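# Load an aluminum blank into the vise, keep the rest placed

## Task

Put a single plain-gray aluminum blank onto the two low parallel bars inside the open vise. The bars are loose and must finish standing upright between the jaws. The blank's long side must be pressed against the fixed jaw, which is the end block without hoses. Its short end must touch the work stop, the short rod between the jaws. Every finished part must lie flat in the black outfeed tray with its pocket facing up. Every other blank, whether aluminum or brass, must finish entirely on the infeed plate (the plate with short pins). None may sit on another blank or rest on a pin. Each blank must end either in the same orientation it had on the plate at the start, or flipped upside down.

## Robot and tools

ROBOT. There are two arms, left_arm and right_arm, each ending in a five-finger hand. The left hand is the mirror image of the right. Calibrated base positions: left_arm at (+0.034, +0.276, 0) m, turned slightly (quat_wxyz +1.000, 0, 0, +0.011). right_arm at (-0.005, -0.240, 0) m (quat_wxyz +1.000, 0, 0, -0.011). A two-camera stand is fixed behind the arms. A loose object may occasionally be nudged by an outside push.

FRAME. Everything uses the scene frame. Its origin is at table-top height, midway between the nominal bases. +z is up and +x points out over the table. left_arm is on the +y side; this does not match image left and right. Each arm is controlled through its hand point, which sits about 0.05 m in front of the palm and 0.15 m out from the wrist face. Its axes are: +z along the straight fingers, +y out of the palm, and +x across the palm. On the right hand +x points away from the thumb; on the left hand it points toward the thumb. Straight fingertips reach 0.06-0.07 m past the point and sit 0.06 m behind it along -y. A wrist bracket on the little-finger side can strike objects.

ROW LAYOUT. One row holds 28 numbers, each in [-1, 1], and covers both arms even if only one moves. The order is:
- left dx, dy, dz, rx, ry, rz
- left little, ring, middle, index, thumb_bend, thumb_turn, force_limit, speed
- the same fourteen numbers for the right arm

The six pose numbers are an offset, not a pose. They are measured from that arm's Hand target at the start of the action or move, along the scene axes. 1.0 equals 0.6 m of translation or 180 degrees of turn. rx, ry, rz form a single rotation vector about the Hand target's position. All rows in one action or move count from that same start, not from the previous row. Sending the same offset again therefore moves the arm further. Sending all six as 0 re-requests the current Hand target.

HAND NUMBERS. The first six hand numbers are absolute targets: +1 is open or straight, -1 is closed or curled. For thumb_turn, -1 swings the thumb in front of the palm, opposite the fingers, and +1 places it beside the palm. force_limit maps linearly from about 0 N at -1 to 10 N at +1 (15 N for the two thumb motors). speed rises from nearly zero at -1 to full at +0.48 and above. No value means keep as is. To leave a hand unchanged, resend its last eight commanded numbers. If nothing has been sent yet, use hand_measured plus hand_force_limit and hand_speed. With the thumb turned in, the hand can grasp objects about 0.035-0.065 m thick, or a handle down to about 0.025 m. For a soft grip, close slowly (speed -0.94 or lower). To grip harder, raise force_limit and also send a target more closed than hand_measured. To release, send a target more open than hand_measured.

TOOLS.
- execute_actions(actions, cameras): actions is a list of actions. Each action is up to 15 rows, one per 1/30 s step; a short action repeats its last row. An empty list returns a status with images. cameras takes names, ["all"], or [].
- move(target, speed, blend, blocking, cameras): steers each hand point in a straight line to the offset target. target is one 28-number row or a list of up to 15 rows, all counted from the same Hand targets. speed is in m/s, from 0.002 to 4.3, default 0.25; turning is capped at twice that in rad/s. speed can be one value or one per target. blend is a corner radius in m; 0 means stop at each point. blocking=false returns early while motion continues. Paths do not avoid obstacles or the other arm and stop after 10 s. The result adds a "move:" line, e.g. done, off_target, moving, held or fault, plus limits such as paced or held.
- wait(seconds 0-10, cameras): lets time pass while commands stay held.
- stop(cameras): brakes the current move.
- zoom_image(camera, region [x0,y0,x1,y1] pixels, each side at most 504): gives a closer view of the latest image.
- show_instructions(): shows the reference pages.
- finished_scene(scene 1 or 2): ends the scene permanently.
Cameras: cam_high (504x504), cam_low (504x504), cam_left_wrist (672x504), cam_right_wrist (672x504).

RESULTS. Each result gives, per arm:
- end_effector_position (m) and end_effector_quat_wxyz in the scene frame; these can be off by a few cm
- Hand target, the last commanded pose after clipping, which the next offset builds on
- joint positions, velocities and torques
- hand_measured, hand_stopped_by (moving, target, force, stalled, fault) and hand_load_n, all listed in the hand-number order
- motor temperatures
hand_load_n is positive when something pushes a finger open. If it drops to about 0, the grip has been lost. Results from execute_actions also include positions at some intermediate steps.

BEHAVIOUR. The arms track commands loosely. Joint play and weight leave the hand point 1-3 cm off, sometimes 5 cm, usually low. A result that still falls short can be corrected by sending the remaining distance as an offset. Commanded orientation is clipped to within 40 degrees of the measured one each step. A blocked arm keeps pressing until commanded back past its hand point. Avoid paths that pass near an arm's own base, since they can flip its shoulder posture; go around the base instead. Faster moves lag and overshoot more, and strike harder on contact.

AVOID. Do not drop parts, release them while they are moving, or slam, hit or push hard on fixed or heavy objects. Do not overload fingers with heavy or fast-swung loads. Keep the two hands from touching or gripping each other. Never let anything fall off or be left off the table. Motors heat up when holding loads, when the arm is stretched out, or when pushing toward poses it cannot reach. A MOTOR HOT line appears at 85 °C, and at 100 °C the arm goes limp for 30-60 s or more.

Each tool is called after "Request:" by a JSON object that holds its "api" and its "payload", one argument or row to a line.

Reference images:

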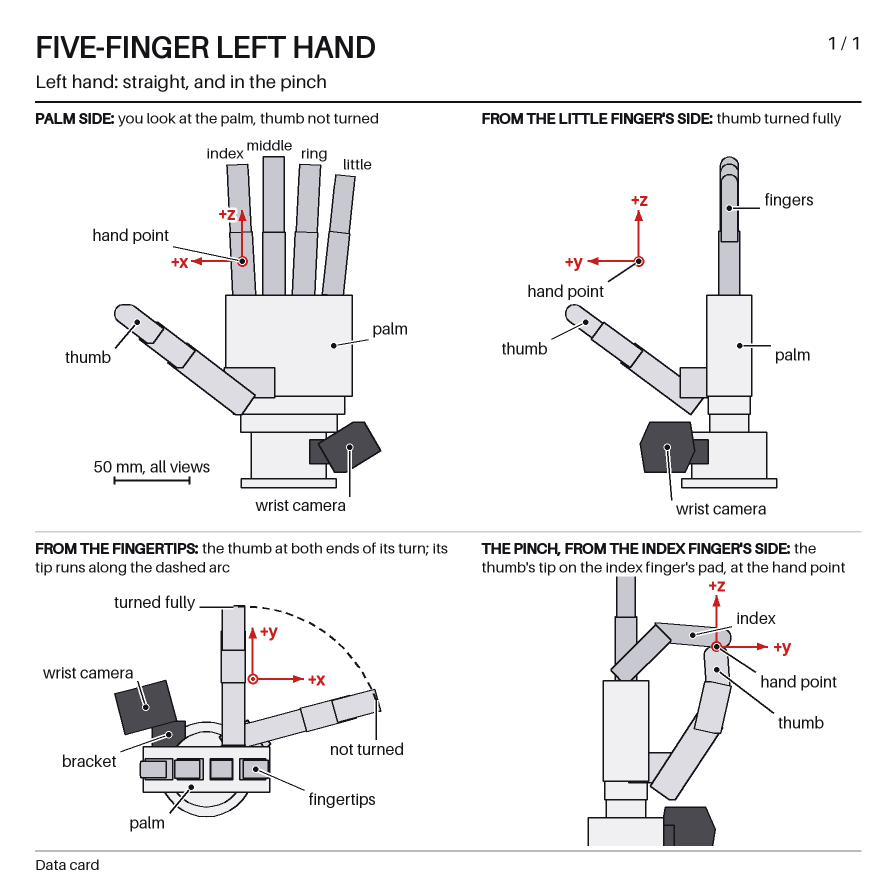

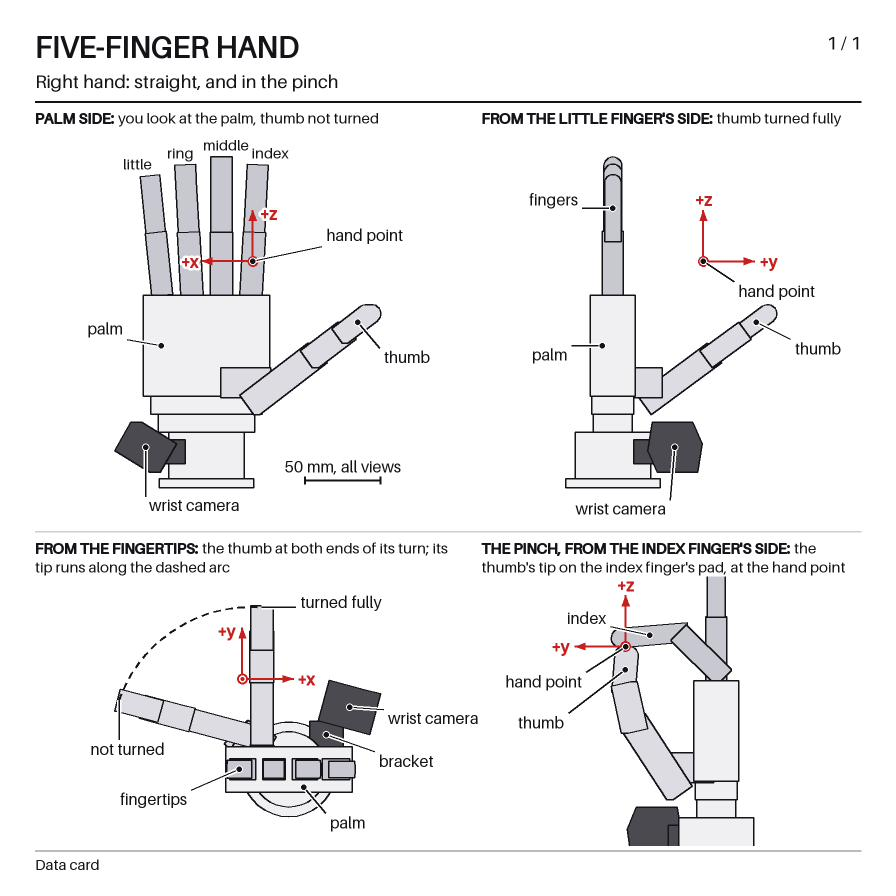

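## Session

Request:
{"api": "execute_actions", "payload": {
  "actions": []
}}

Request:
{"api": "zoom_image", "payload": {
  "camera": "cam_high",
  "region": [110, 130, 350, 370]
}}

Scene clock: 0.00 s.
left_arm: end_effector_position=(+0.3090, -0.0897, +0.2637) hand_measured=(+1.000, +1.000, +1.000, +1.000, +1.000, +1.000) hand_load_n=(+0.0, +0.0, +0.0, +0.0, +0.0, +0.0) hand_stopped_by=(target, target, target, target, target, target) hand_force_limit=0.00 hand_speed=-0.80 end_effector_quat_wxyz=(-0.283, -0.460, +0.772, -0.335) | right_arm: end_effector_position=(+0.6269, -0.3439, +0.2127) hand_measured=(+1.000, +1.000, +1.000, +1.000, +1.000, +1.000) hand_load_n=(+0.0, +0.0, +0.0, +0.0, +0.0, +0.0) hand_stopped_by=(target, target, target, target, target, target) hand_force_limit=0.00 hand_speed=-0.80 end_effector_quat_wxyz=(+0.050, +0.962, +0.086, +0.254)
Joint positions: left_arm=[-0.56 1.392 1.201 -0.943 0.824 -0.235] | right_arm=[-0.03 1.701 1.581 -0.928 0.027 -1.807]
Joint velocities: within noise
Joint torques (N m): no reading
Motor temperatures (°C): left_arm=[21 20 24 22 20 21] | right_arm=[21 23 22 23 22 22]
Heat: left arm: hottest elbow 24 °C; right arm: hottest shoulder 23 °C.
Hand target: left_arm +0.3131, -0.0958, +0.2829; -0.276, -0.447, +0.774, -0.354 | right_arm +0.6373, -0.3493, +0.2391; +0.057, +0.955, +0.084, +0.280

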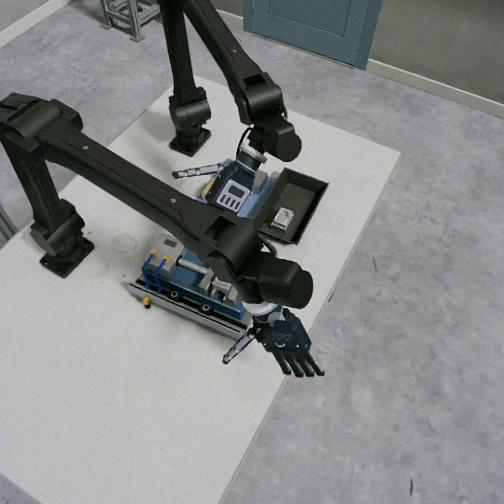

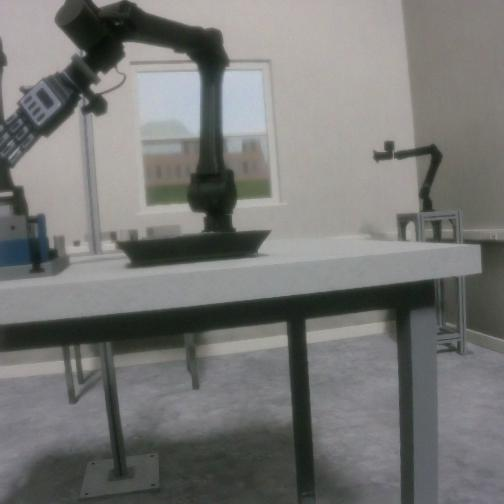

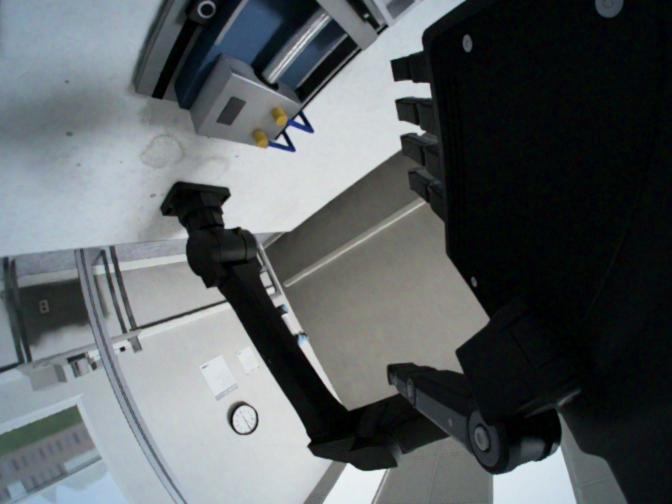

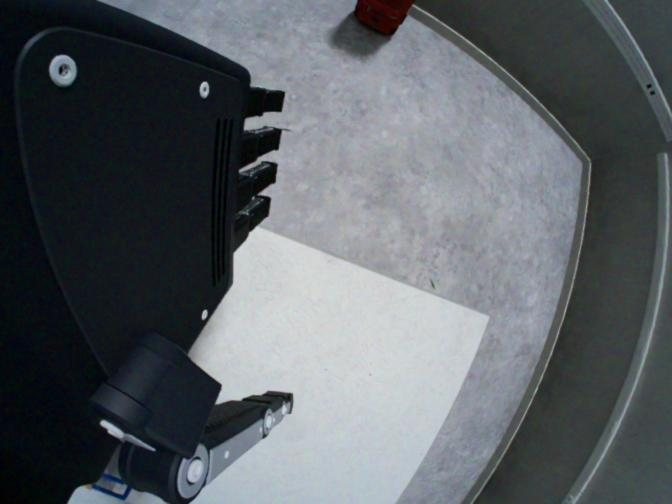

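Scaled by 2.100 from the camera's 504x504 image, which has a finer 720x720 frame.

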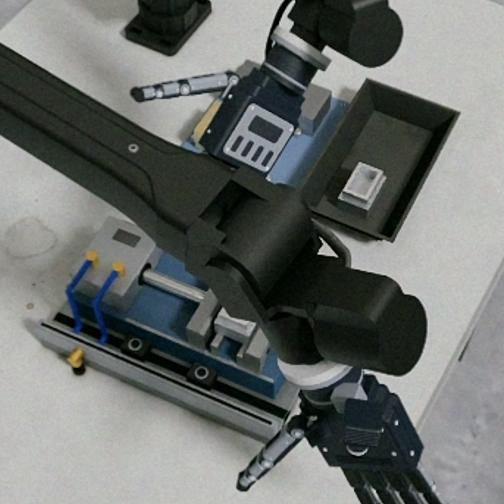

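Request:
{"api": "move", "payload": {
  "target": [0.133,0.575,0.033,0.205,-0.225,0.275,-1,-1,0,0,1,-1,0,0.48,-0.562,-0.285,0.1,0,0,0,1,1,1,1,1,1,0,0.48],
  "cameras": ["all"],
  "speed": 0.3
}}

Request:
{"api": "zoom_image", "payload": {
  "camera": "cam_high",
  "region": [110, 130, 350, 370]
}}

Request:
{"api": "zoom_image", "payload": {
  "camera": "cam_left_wrist",
  "region": [20, 100, 350, 400]
}}

Scene clock: 14.30 s.
left_arm: end_effector_position=(+0.3876, +0.2467, +0.2891) hand_measured=(-1.000, -1.000, +0.000, +0.000, +1.000, -1.000) hand_load_n=(+0.0, +0.0, +0.0, +0.0, +0.0, +0.0) hand_stopped_by=(target, target, target, target, target, target) hand_force_limit=0.00 hand_speed=0.48 end_effector_quat_wxyz=(-0.293, +0.646, -0.640, +0.296) | right_arm: end_effector_position=(+0.3017, -0.5183, +0.2890) hand_measured=(+1.000, +1.000, +1.000, +1.000, +1.000, +1.000) hand_load_n=(+0.0, +0.0, +0.0, +0.0, +0.0, +0.0) hand_stopped_by=(target, target, target, target, target, target) hand_force_limit=0.00 hand_speed=0.48 end_effector_quat_wxyz=(+0.083, +0.959, -0.045, +0.268)
Joint positions: left_arm=[-0.011 0.816 0.965 -0.861 0.008 -0.002] | right_arm=[-0.628 1.034 1.121 -1.111 -0.162 -2.08]
Joint torques (N m): left_arm=[-0.38 -3.96 8.87 2.39 -0.04 0.11] | right_arm=[-0.67 -7 8.24 0.61 -0.13 -0.09]
Heat: left arm: hottest elbow 27 °C; right arm: hottest shoulder 23 °C.
Hand target: left_arm +0.3929, +0.2492, +0.3027; -0.311, +0.635, -0.636, +0.310 | right_arm +0.3001, -0.5203, +0.2991; +0.057, +0.955, +0.084, +0.280
Off the commanded pose: left_arm 0.015 m, 3 deg | right_arm 0.010 m, 15 deg.
joint sent to its limit (right arm) — joint 6 (wrist roll), lower limit. The joint targets are off in position and orientation.
move: off_target (left_arm, right_arm)

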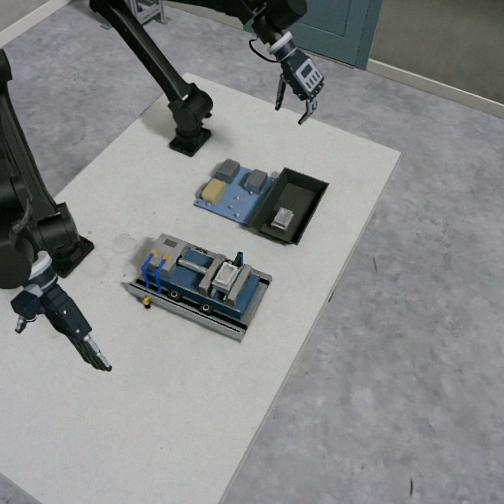

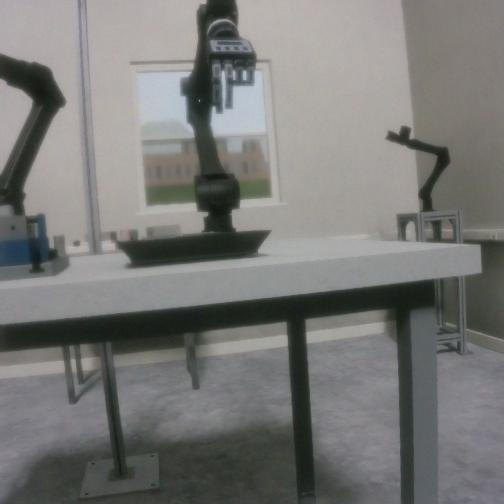

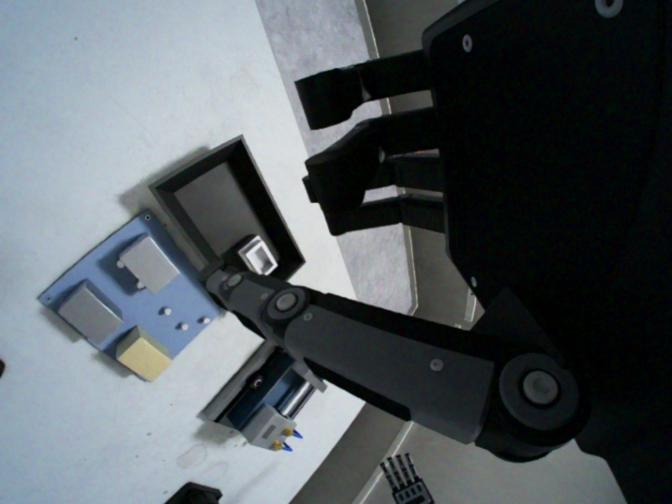

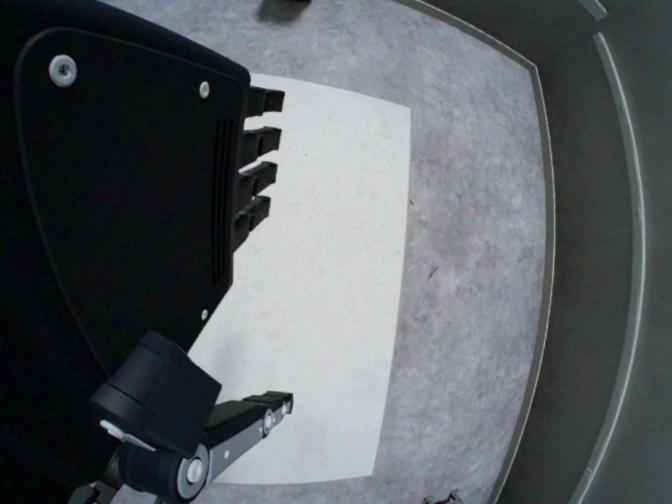

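Scaled by 2.100 from the camera's 504x504 image, which has a finer 720x720 frame.

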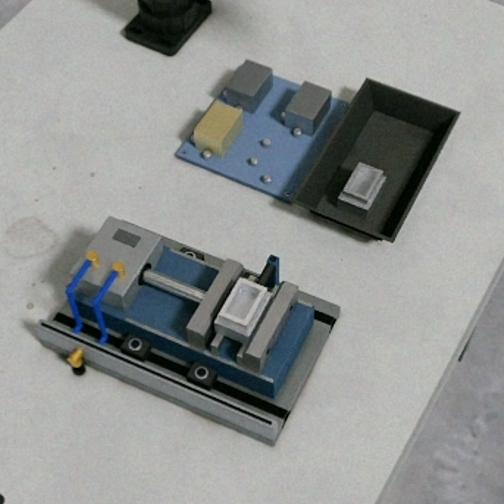

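Scaled by 1.527 from the camera's 672x504 image, which has a finer 960x720 frame.

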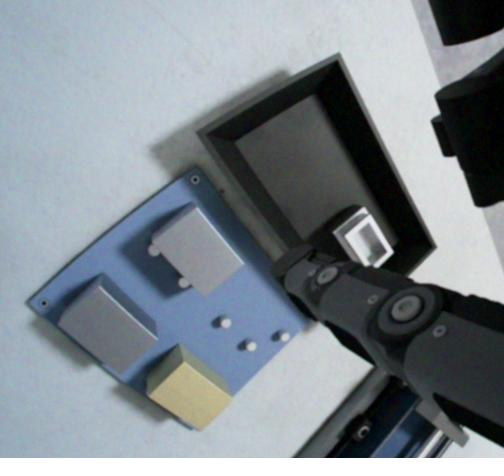

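Request:
{"api": "zoom_image", "payload": {
  "camera": "cam_high",
  "region": [200, 245, 255, 300]
}}

Request:
{"api": "zoom_image", "payload": {
  "camera": "cam_low",
  "region": [0, 180, 120, 300]
}}

Request:
{"api": "zoom_image", "payload": {
  "camera": "cam_high",
  "region": [190, 155, 270, 235]
}}

Scaled by 9.164 from the camera's 504x504 image, which has a finer 720x720 frame.

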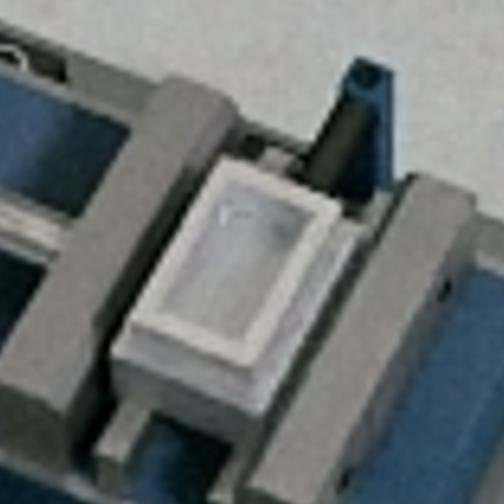

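Scaled by 4.200 from the camera's 504x504 image, which has a finer 720x720 frame.

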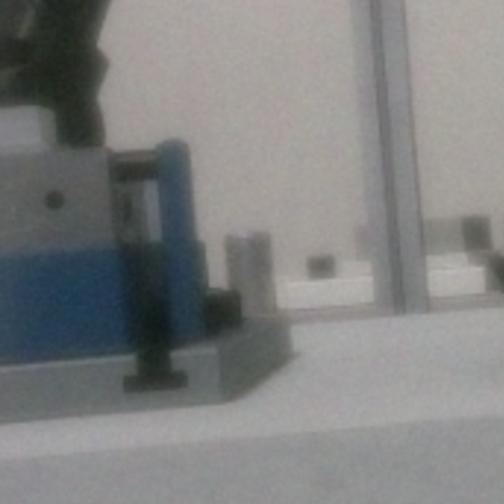

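Scaled by 6.300 from the camera's 504x504 image, which has a finer 720x720 frame.

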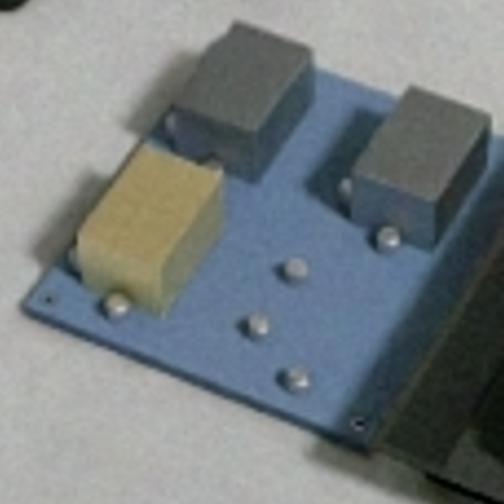

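Request:
{"api": "zoom_image", "payload": {
  "camera": "cam_low",
  "region": [0, 195, 40, 235]
}}

Request:
{"api": "zoom_image", "payload": {
  "camera": "cam_high",
  "region": [208, 258, 243, 293]
}}

Scaled by 12.600 from the camera's 504x504 image, which has a finer 720x720 frame.

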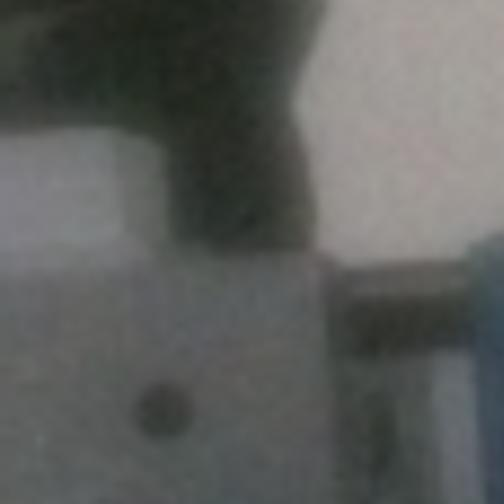

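Scaled by 14.400 from the camera's 504x504 image, which has a finer 720x720 frame.

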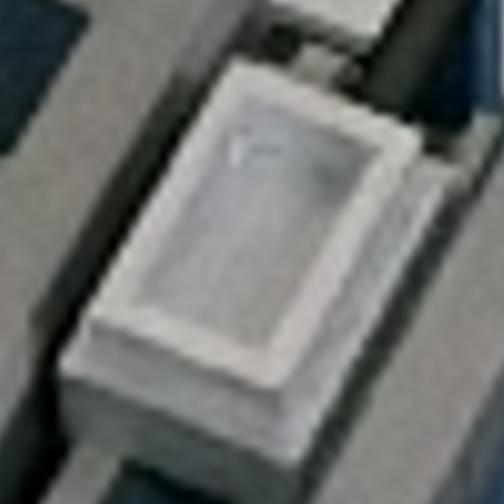

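Request:
{"api": "move", "payload": {
  "target": [0.102,-0.682,-0.171,0.0523,0.0032,0.0325,-1,-1,-0.1,-0.1,1,-1,0,0.48,0,0,0,0,0,0,1,1,1,1,1,1,0,0.48],
  "cameras": ["cam_left_wrist","cam_high"],
  "speed": 0.25
}}

Request:
{"api": "zoom_image", "payload": {
  "camera": "cam_high",
  "region": [195, 235, 255, 295]
}}

Request:
{"api": "zoom_image", "payload": {
  "camera": "cam_left_wrist",
  "region": [120, 100, 340, 320]
}}

Scene clock: 65.27 s.
left_arm: end_effector_position=(+0.4424, -0.1468, +0.1738) hand_measured=(-1.000, -1.000, -0.100, -0.100, +1.000, -1.000) hand_load_n=(+0.0, +0.0, +0.0, +0.0, +0.0, +0.0) hand_stopped_by=(target, target, target, target, target, target) hand_force_limit=0.00 hand_speed=0.48 end_effector_quat_wxyz=(-0.375, +0.634, -0.642, +0.213) | right_arm: end_effector_position=(+0.3017, -0.5183, +0.2890) hand_measured=(+1.000, +1.000, +1.000, +1.000, +1.000, +1.000) hand_load_n=(+0.0, +0.0, +0.0, +0.0, +0.0, +0.0) hand_stopped_by=(target, target, target, target, target, target) hand_force_limit=0.00 hand_speed=0.48 end_effector_quat_wxyz=(+0.083, +0.959, -0.045, +0.268)
Joint positions: left_arm=[-0.993 1.678 1.456 -0.96 -0.825 -0.787] | right_arm=[-0.628 1.034 1.121 -1.111 -0.162 -2.08]
Joint torques (N m): left_arm=[-1.55 -13.63 12.14 0.69 -0.84 -0.06] | right_arm=[-1.03 -6.89 8.27 0.72 -0.12 -0.09]
Motor temperatures (°C): left_arm=[21 21 30 22 21 21] | right_arm=[21 23 26 23 22 22]
Heat: left arm: hottest elbow 30 °C; right arm: hottest elbow 26 °C.
Hand target: left_arm +0.4541, -0.1600, +0.2001; -0.374, +0.640, -0.627, +0.237 | right_arm +0.3001, -0.5203, +0.2991; +0.057, +0.955, +0.084, +0.280
Off the commanded pose: left_arm 0.032 m, 3 deg | right_arm 0.010 m, 15 deg.
joint sent to its limit (right arm) — joint 6 (wrist roll), lower limit. The joint targets are off in position and orientation.
move: off_target (left_arm, right_arm)
Images, in order (width x height): cam_high 504x504, cam_left_wrist 672x504.

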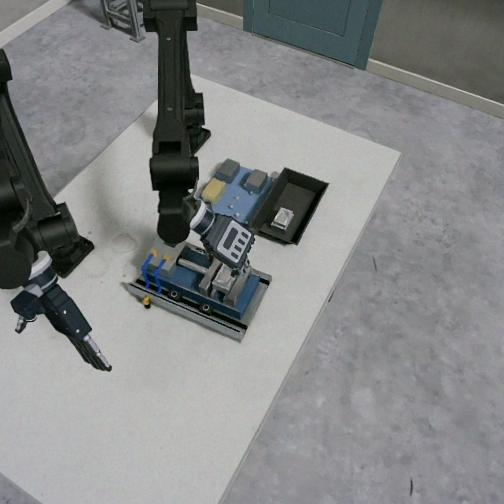

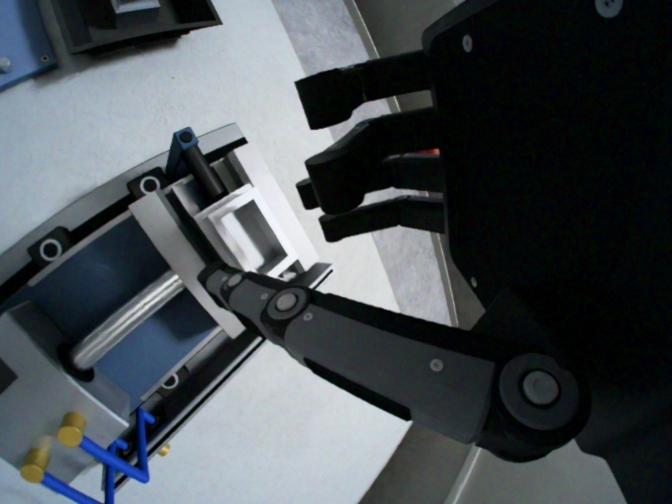

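Scaled by 8.400 from the camera's 504x504 image, which has a finer 720x720 frame.

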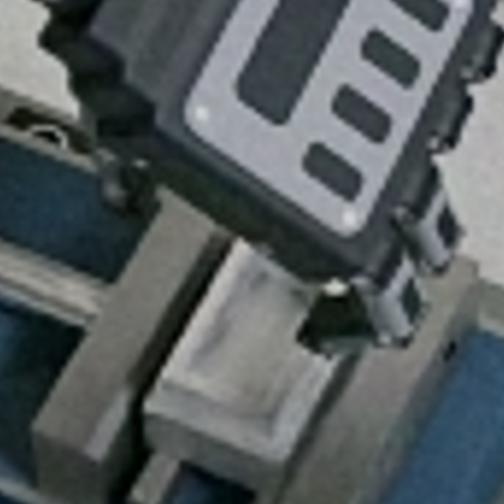

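Scaled by 2.291 from the camera's 672x504 image, which has a finer 960x720 frame.

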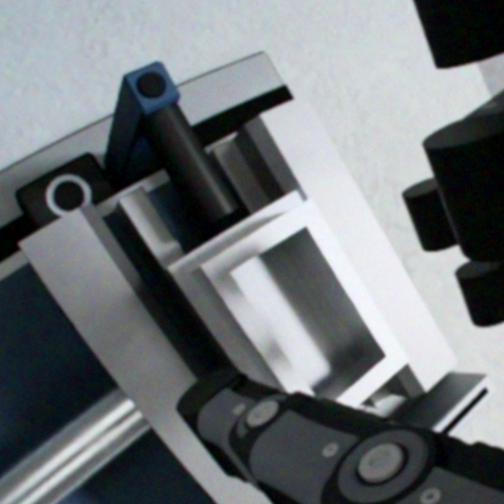

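Request:
{"api": "move", "payload": {
  "target": [0.002,0.003,-0.096,0,0,0,-1,-1,-0.1,-0.1,1,-1,0,0.48,0,0,0,0,0,0,1,1,1,1,1,1,0,0.48],
  "cameras": ["cam_left_wrist","cam_high"],
  "speed": 0.08
}}

Request:
{"api": "zoom_image", "payload": {
  "camera": "cam_high",
  "region": [205, 250, 250, 295]
}}

Request:
{"api": "zoom_image", "payload": {
  "camera": "cam_left_wrist",
  "region": [120, 100, 340, 320]
}}

Scene clock: 81.30 s.
left_arm: end_effector_position=(+0.4470, -0.1535, +0.1328) hand_measured=(-1.000, -1.000, -0.100, -0.100, +1.000, -1.000) hand_load_n=(+0.0, +0.5, +0.0, +0.0, +0.0, +0.5) hand_stopped_by=(target, target, target, target, target, target) hand_force_limit=0.00 hand_speed=0.48 end_effector_quat_wxyz=(-0.374, +0.636, -0.638, +0.221) | right_arm: end_effector_position=(+0.3017, -0.5183, +0.2890) hand_measured=(+1.000, +1.000, +1.000, +1.000, +1.000, +1.000) hand_load_n=(+0.0, +0.0, +0.0, +0.0, +0.0, +0.0) hand_stopped_by=(target, target, target, target, target, target) hand_force_limit=0.00 hand_speed=0.48 end_effector_quat_wxyz=(+0.083, +0.959, -0.045, +0.268)
Joint positions: left_arm=[-0.993 1.718 1.393 -0.84 -0.825 -0.787] | right_arm=[-0.628 1.034 1.121 -1.111 -0.162 -2.08]
Joint torques (N m): left_arm=[-1.14 -14.1 7.99 1.65 -0.77 -0.03] | right_arm=[-0.56 -7.3 8.29 0.62 -0.16 -0.09]
Heat: left arm: hottest elbow 31 °C; right arm: hottest elbow 27 °C.
Hand target: left_arm +0.4553, -0.1582, +0.1425; -0.374, +0.640, -0.627, +0.237 | right_arm +0.3001, -0.5203, +0.2991; +0.057, +0.955, +0.084, +0.280
Off the commanded pose: left_arm 0.014 m, 2 deg | right_arm 0.010 m, 15 deg.
joint sent to its limit (right arm) — joint 6 (wrist roll), lower limit. The joint targets are off in position and orientation.
move: off_target (left_arm, right_arm)
Images, in order (width x height): cam_high 504x504, cam_left_wrist 672x504.

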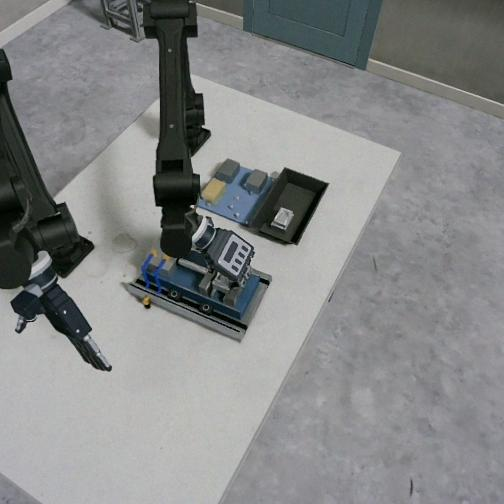

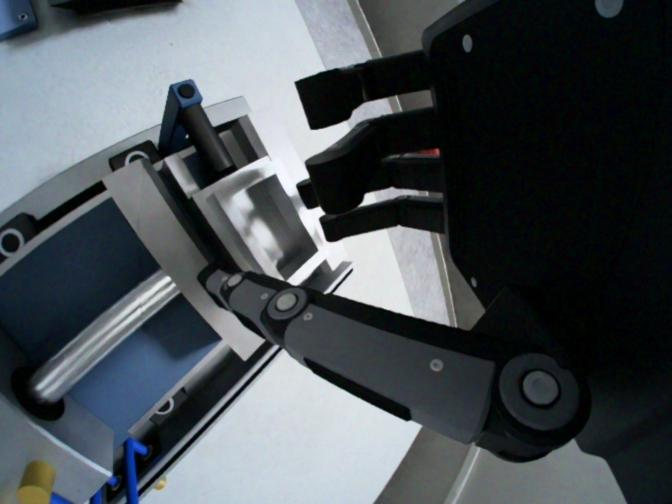

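Scaled by 11.200 from the camera's 504x504 image, which has a finer 720x720 frame.

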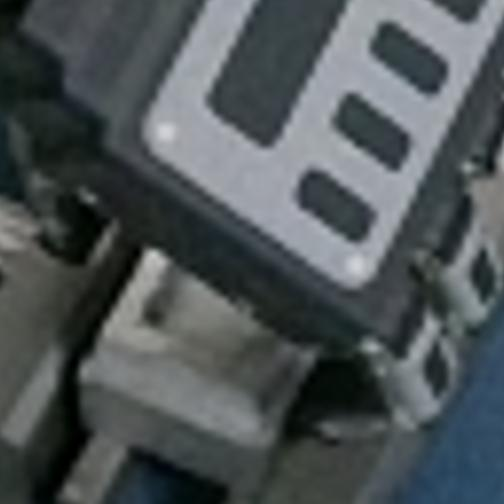

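Scaled by 2.291 from the camera's 672x504 image, which has a finer 960x720 frame.

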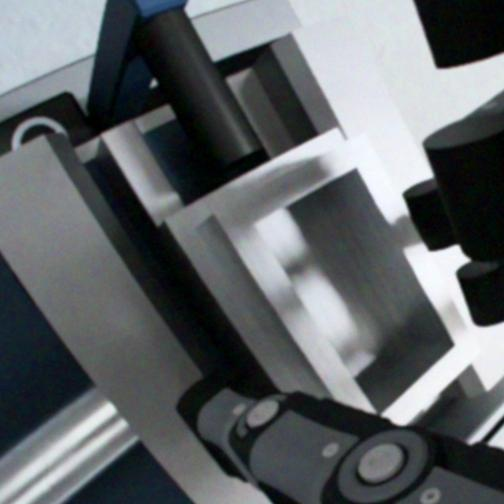

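Request:
{"api": "move", "payload": {
  "target": [0,0,0.004,0,0,0,-1,-1,-0.5,-0.5,0.3,-1,-0.5,-0.8,0,0,0,0,0,0,1,1,1,1,1,1,0,0.48],
  "cameras": ["cam_left_wrist","cam_high"]
}}

Request:
{"api": "zoom_image", "payload": {
  "camera": "cam_left_wrist",
  "region": [120, 100, 340, 320]
}}

Scene clock: 94.00 s.
left_arm: end_effector_position=(+0.4503, -0.1504, +0.1328) hand_measured=(-1.000, -1.000, -0.280, -0.356, +0.912, -1.000) hand_load_n=(+0.0, +0.0, +4.0, +3.0, +8.0, -0.5) hand_stopped_by=(target, target, force, force, force, target) hand_force_limit=-0.50 hand_speed=-0.80 end_effector_quat_wxyz=(-0.374, +0.638, -0.636, +0.220) | right_arm: end_effector_position=(+0.3017, -0.5183, +0.2890) hand_measured=(+1.000, +1.000, +1.000, +1.000, +1.000, +1.000) hand_load_n=(+0.0, +0.0, +0.0, +0.0, +0.0, +0.0) hand_stopped_by=(target, target, target, target, target, target) hand_force_limit=0.00 hand_speed=0.48 end_effector_quat_wxyz=(+0.083, +0.959, -0.045, +0.268)
Joint positions: left_arm=[-0.985 1.718 1.393 -0.84 -0.825 -0.787] | right_arm=[-0.628 1.034 1.121 -1.111 -0.162 -2.08]
Joint torques (N m): left_arm=[-1.08 -14.27 8.31 1.46 -0.75 -0.01] | right_arm=[-0.91 -6.65 8.2 0.65 -0.11 -0.11]
Heat: left arm: hottest elbow 32 °C; right arm: hottest elbow 27 °C.
Hand target: left_arm +0.4553, -0.1582, +0.1449; -0.374, +0.640, -0.627, +0.237 | right_arm +0.3001, -0.5203, +0.2991; +0.057, +0.955, +0.084, +0.280
Off the commanded pose: left_arm 0.015 m, 2 deg | right_arm 0.010 m, 15 deg.
joint sent to its limit (right arm) — joint 6 (wrist roll), lower limit. The joint targets are off in position and orientation.
move: off_target (left_arm, right_arm)
Images, in order (width x height): cam_high 504x504, cam_left_wrist 672x504.

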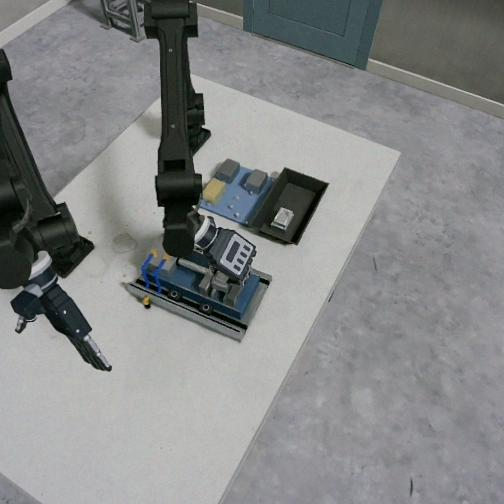

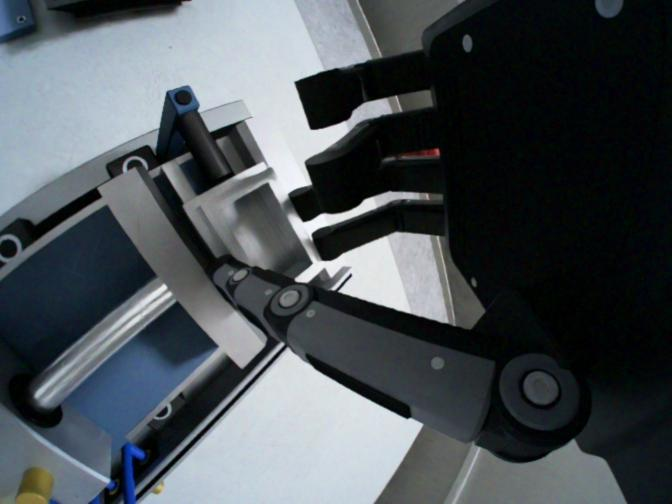

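Scaled by 2.291 from the camera's 672x504 image, which has a finer 960x720 frame.

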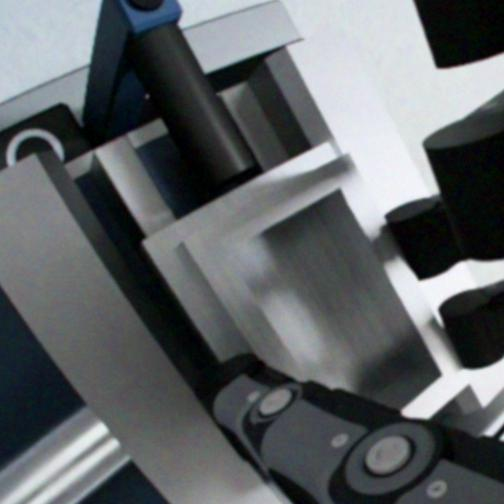

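Request:
{"api": "move", "payload": {
  "target": [
    [0,0,0,0,0,0,-1,-1,0,0,1,-1,-0.5,0.3,0,0,0,0,0,0,1,1,1,1,1,1,0,0.48],
    [-0.035,0.0,0.006,0,0,0,-1,-1,0,0,1,-1,-0.5,0.3,0,0,0,0,0,0,1,1,1,1,1,1,0,0.48]
  ],
  "cameras": ["cam_left_wrist","cam_high"],
  "speed": 0.06
}}

Request:
{"api": "zoom_image", "payload": {
  "camera": "cam_left_wrist",
  "region": [120, 100, 340, 320]
}}

Scene clock: 107.00 s.
left_arm: end_effector_position=(+0.4386, -0.1520, +0.1294) hand_measured=(-1.000, -1.000, +0.000, +0.000, +1.000, -1.000) hand_load_n=(+0.0, +0.0, +0.0, +0.0, +0.0, +0.0) hand_stopped_by=(target, target, target, target, target, target) hand_force_limit=-0.50 hand_speed=0.30 end_effector_quat_wxyz=(-0.376, +0.641, -0.632, +0.220) | right_arm: end_effector_position=(+0.3017, -0.5183, +0.2890) hand_measured=(+1.000, +1.000, +1.000, +1.000, +1.000, +1.000) hand_load_n=(+0.0, +0.0, +0.0, +0.0, +0.0, +0.0) hand_stopped_by=(target, target, target, target, target, target) hand_force_limit=0.00 hand_speed=0.48 end_effector_quat_wxyz=(+0.083, +0.959, -0.045, +0.268)
Joint positions: left_arm=[-1.007 1.711 1.376 -0.854 -0.839 -0.827] | right_arm=[-0.628 1.034 1.121 -1.111 -0.162 -2.08]
Joint torques (N m): left_arm=[-2.08 -15.91 7.73 0.65 -0.74 -0.08] | right_arm=[-0.97 -6.65 8.23 0.68 -0.11 -0.09]
Heat: left arm: hottest elbow 32 °C; right arm: hottest elbow 27 °C.
Hand target: left_arm +0.4343, -0.1582, +0.1485; -0.374, +0.640, -0.627, +0.237 | right_arm +0.3001, -0.5203, +0.2991; +0.057, +0.955, +0.084, +0.280
Off the commanded pose: left_arm 0.020 m, 2 deg | right_arm 0.010 m, 15 deg.
joint sent to its limit (right arm) — joint 6 (wrist roll), lower limit. The joint targets are off in position and orientation.
move: off_target (left_arm, right_arm)
Images, in order (width x height): cam_high 504x504, cam_left_wrist 672x504.

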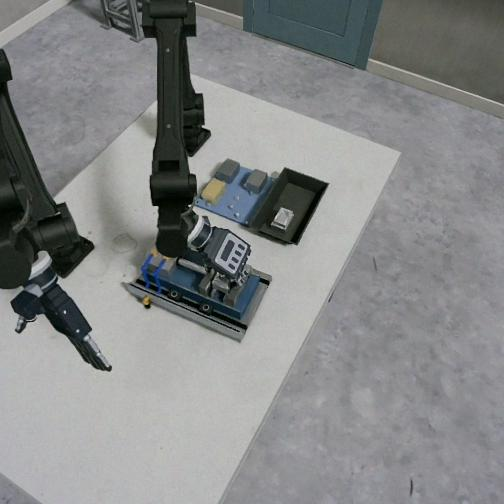

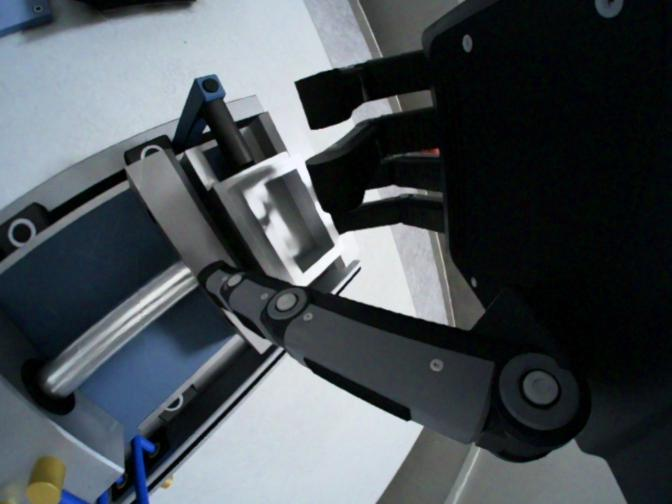

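Scaled by 2.291 from the camera's 672x504 image, which has a finer 960x720 frame.

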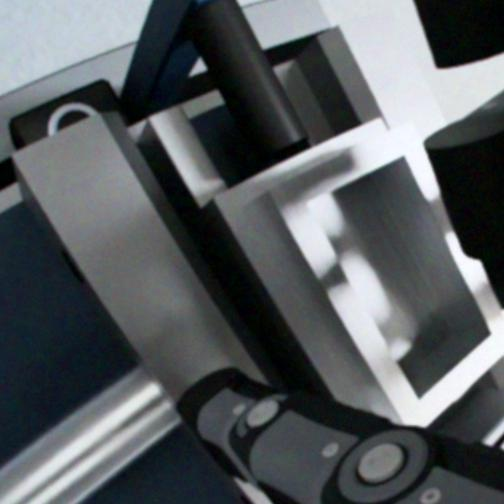

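Request:
{"api": "move", "payload": {
  "target": [0,0,0.01,0,0,0,-1,-1,-0.5,-0.5,0.3,-1,-0.5,-0.8,0,0,0,0,0,0,1,1,1,1,1,1,0,0.48],
  "cameras": ["cam_left_wrist","cam_high"]
}}

Request:
{"api": "zoom_image", "payload": {
  "camera": "cam_left_wrist",
  "region": [120, 100, 340, 320]
}}

Request:
{"api": "zoom_image", "payload": {
  "camera": "cam_high",
  "region": [205, 250, 250, 295]
}}

Scene clock: 115.23 s.
left_arm: end_effector_position=(+0.4401, -0.1487, +0.1331) hand_measured=(-1.000, -1.000, -0.180, -0.256, +0.824, -1.000) hand_load_n=(+0.0, +0.0, +0.5, +5.5, +5.0, -1.0) hand_stopped_by=(target, target, force, force, force, target) hand_force_limit=-0.50 hand_speed=-0.80 end_effector_quat_wxyz=(-0.379, +0.644, -0.627, +0.221) | right_arm: end_effector_position=(+0.3017, -0.5183, +0.2890) hand_measured=(+1.000, +1.000, +1.000, +1.000, +1.000, +1.000) hand_load_n=(+0.0, +0.0, +0.0, +0.0, -0.5, +0.0) hand_stopped_by=(target, target, target, target, target, target) hand_force_limit=0.00 hand_speed=0.48 end_effector_quat_wxyz=(+0.083, +0.959, -0.045, +0.268)
Joint positions: left_arm=[-1.004 1.705 1.376 -0.861 -0.846 -0.836] | right_arm=[-0.628 1.034 1.121 -1.111 -0.162 -2.08]
Joint torques (N m): left_arm=[-2.14 -15.56 8.64 0.39 -0.42 0.03] | right_arm=[-0.97 -7.12 8.29 0.69 -0.12 -0.08]
Heat: left arm: hottest elbow 32 °C; right arm: hottest elbow 27 °C.
Hand target: left_arm +0.4343, -0.1582, +0.1545; -0.374, +0.640, -0.627, +0.237 | right_arm +0.3001, -0.5203, +0.2991; +0.057, +0.955, +0.084, +0.280
Off the commanded pose: left_arm 0.024 m, 2 deg | right_arm 0.010 m, 15 deg.
joint sent to its limit (right arm) — joint 6 (wrist roll), lower limit. The joint targets are off in position and orientation.
move: off_target (left_arm, right_arm)
Images, in order (width x height): cam_high 504x504, cam_left_wrist 672x504.

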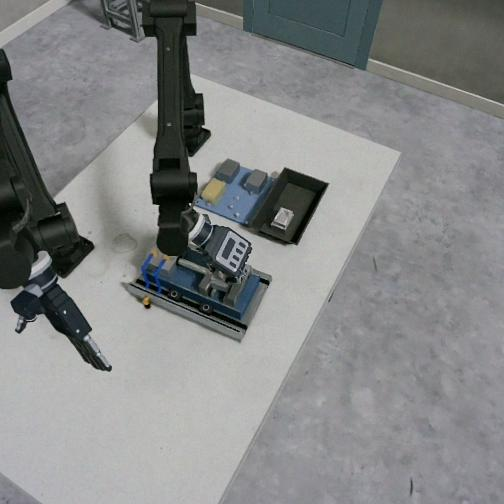

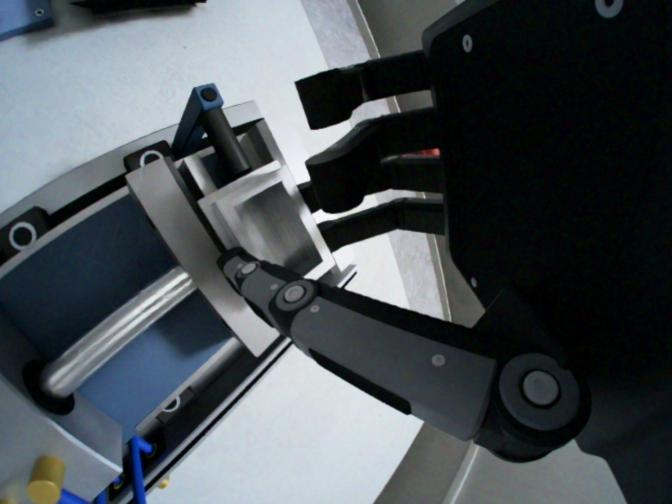

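Scaled by 2.291 from the camera's 672x504 image, which has a finer 960x720 frame.

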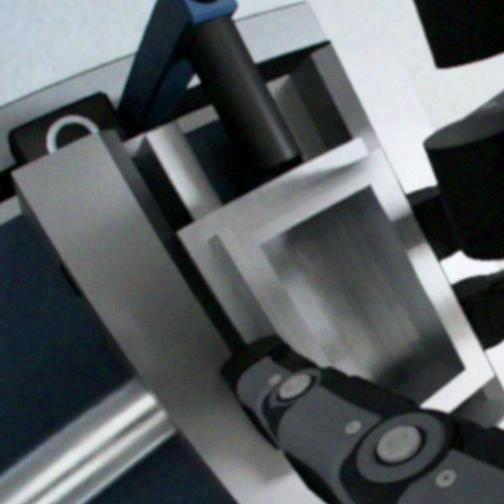

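Scaled by 11.200 from the camera's 504x504 image, which has a finer 720x720 frame.

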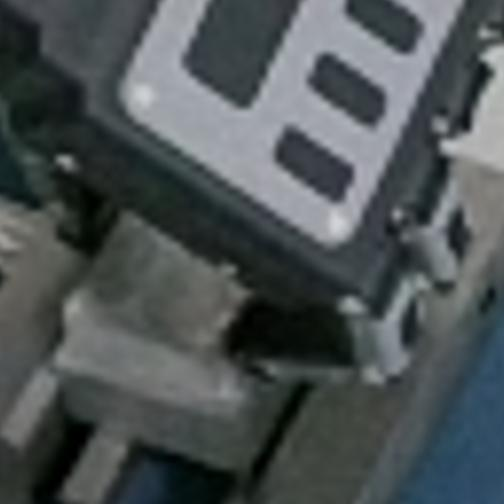

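Request:
{"api": "move", "payload": {
  "target": [
    [0,0,0,0,0,0,-1,-1,-0.1,-0.1,1,-1,-0.5,0.3,0,0,0,0,0,0,1,1,1,1,1,1,0,0.48],
    [-0.008,-0.004,-0.033,0,0.044,0,-1,-1,-0.1,-0.1,1,-1,-0.5,0.3,0,0,0,0,0,0,1,1,1,1,1,1,0,0.48]
  ],
  "cameras": ["cam_left_wrist","cam_high"],
  "speed": 0.06
}}

Request:
{"api": "zoom_image", "payload": {
  "camera": "cam_left_wrist",
  "region": [120, 100, 340, 320]
}}

Request:
{"api": "zoom_image", "payload": {
  "camera": "cam_high",
  "region": [205, 250, 250, 295]
}}

Scene clock: 136.57 s.
left_arm: end_effector_position=(+0.4365, -0.1479, +0.1316) hand_measured=(-1.000, -1.000, -0.100, -0.100, +1.000, -1.000) hand_load_n=(+0.0, +0.0, +3.5, +0.0, +0.0, +0.0) hand_stopped_by=(target, target, target, target, target, target) hand_force_limit=-0.50 hand_speed=0.30 end_effector_quat_wxyz=(-0.343, +0.659, -0.640, +0.196) | right_arm: end_effector_position=(+0.3017, -0.5183, +0.2890) hand_measured=(+1.000, +1.000, +1.000, +1.000, +1.000, +1.000) hand_load_n=(+0.0, +0.0, +0.0, +0.0, +0.0, +0.0) hand_stopped_by=(target, target, target, target, target, target) hand_force_limit=0.00 hand_speed=0.48 end_effector_quat_wxyz=(+0.083, +0.959, -0.045, +0.268)
Joint positions: left_arm=[-0.979 1.716 1.418 -0.941 -0.756 -0.853] | right_arm=[-0.628 1.034 1.121 -1.111 -0.162 -2.08]
Joint torques (N m): left_arm=[-1.79 -12.75 10.03 0.08 0.45 -0.03] | right_arm=[-1.08 -7.36 8.23 0.77 -0.13 -0.09]
Heat: left arm: hottest elbow 32 °C; right arm: hottest elbow 28 °C.
Hand target: left_arm +0.4295, -0.1606, +0.1347; -0.330, +0.655, -0.652, +0.192 | right_arm +0.3001, -0.5203, +0.2991; +0.057, +0.955, +0.084, +0.280
Off the commanded pose: left_arm 0.015 m, 2 deg | right_arm 0.010 m, 15 deg.
joint sent to its limit (right arm) — joint 6 (wrist roll), lower limit. The joint targets are off in position and orientation.
move: off_target (left_arm, right_arm)
Images, in order (width x height): cam_high 504x504, cam_left_wrist 672x504.

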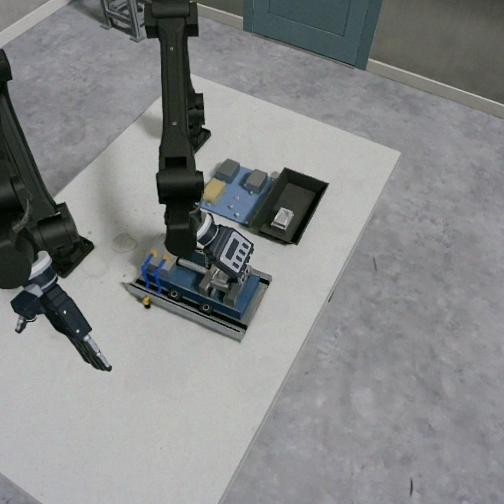

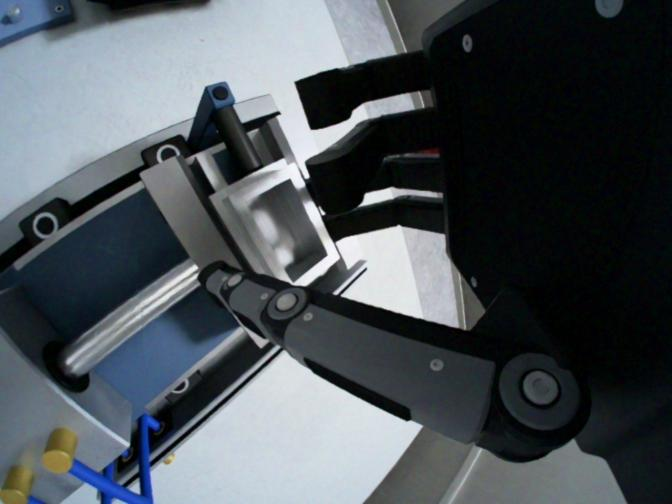

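Scaled by 2.291 from the camera's 672x504 image, which has a finer 960x720 frame.

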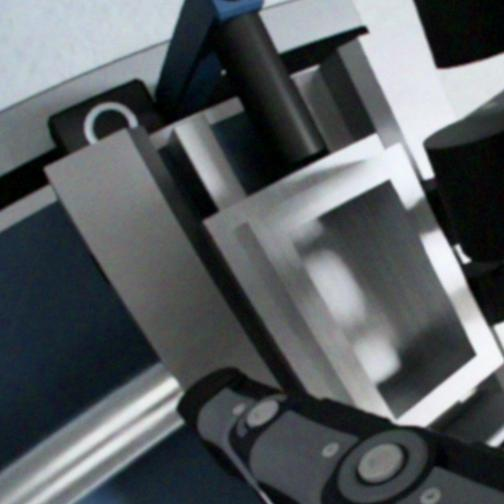

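Scaled by 11.200 from the camera's 504x504 image, which has a finer 720x720 frame.

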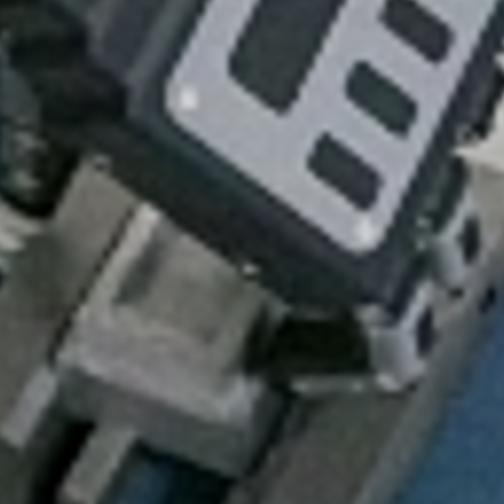

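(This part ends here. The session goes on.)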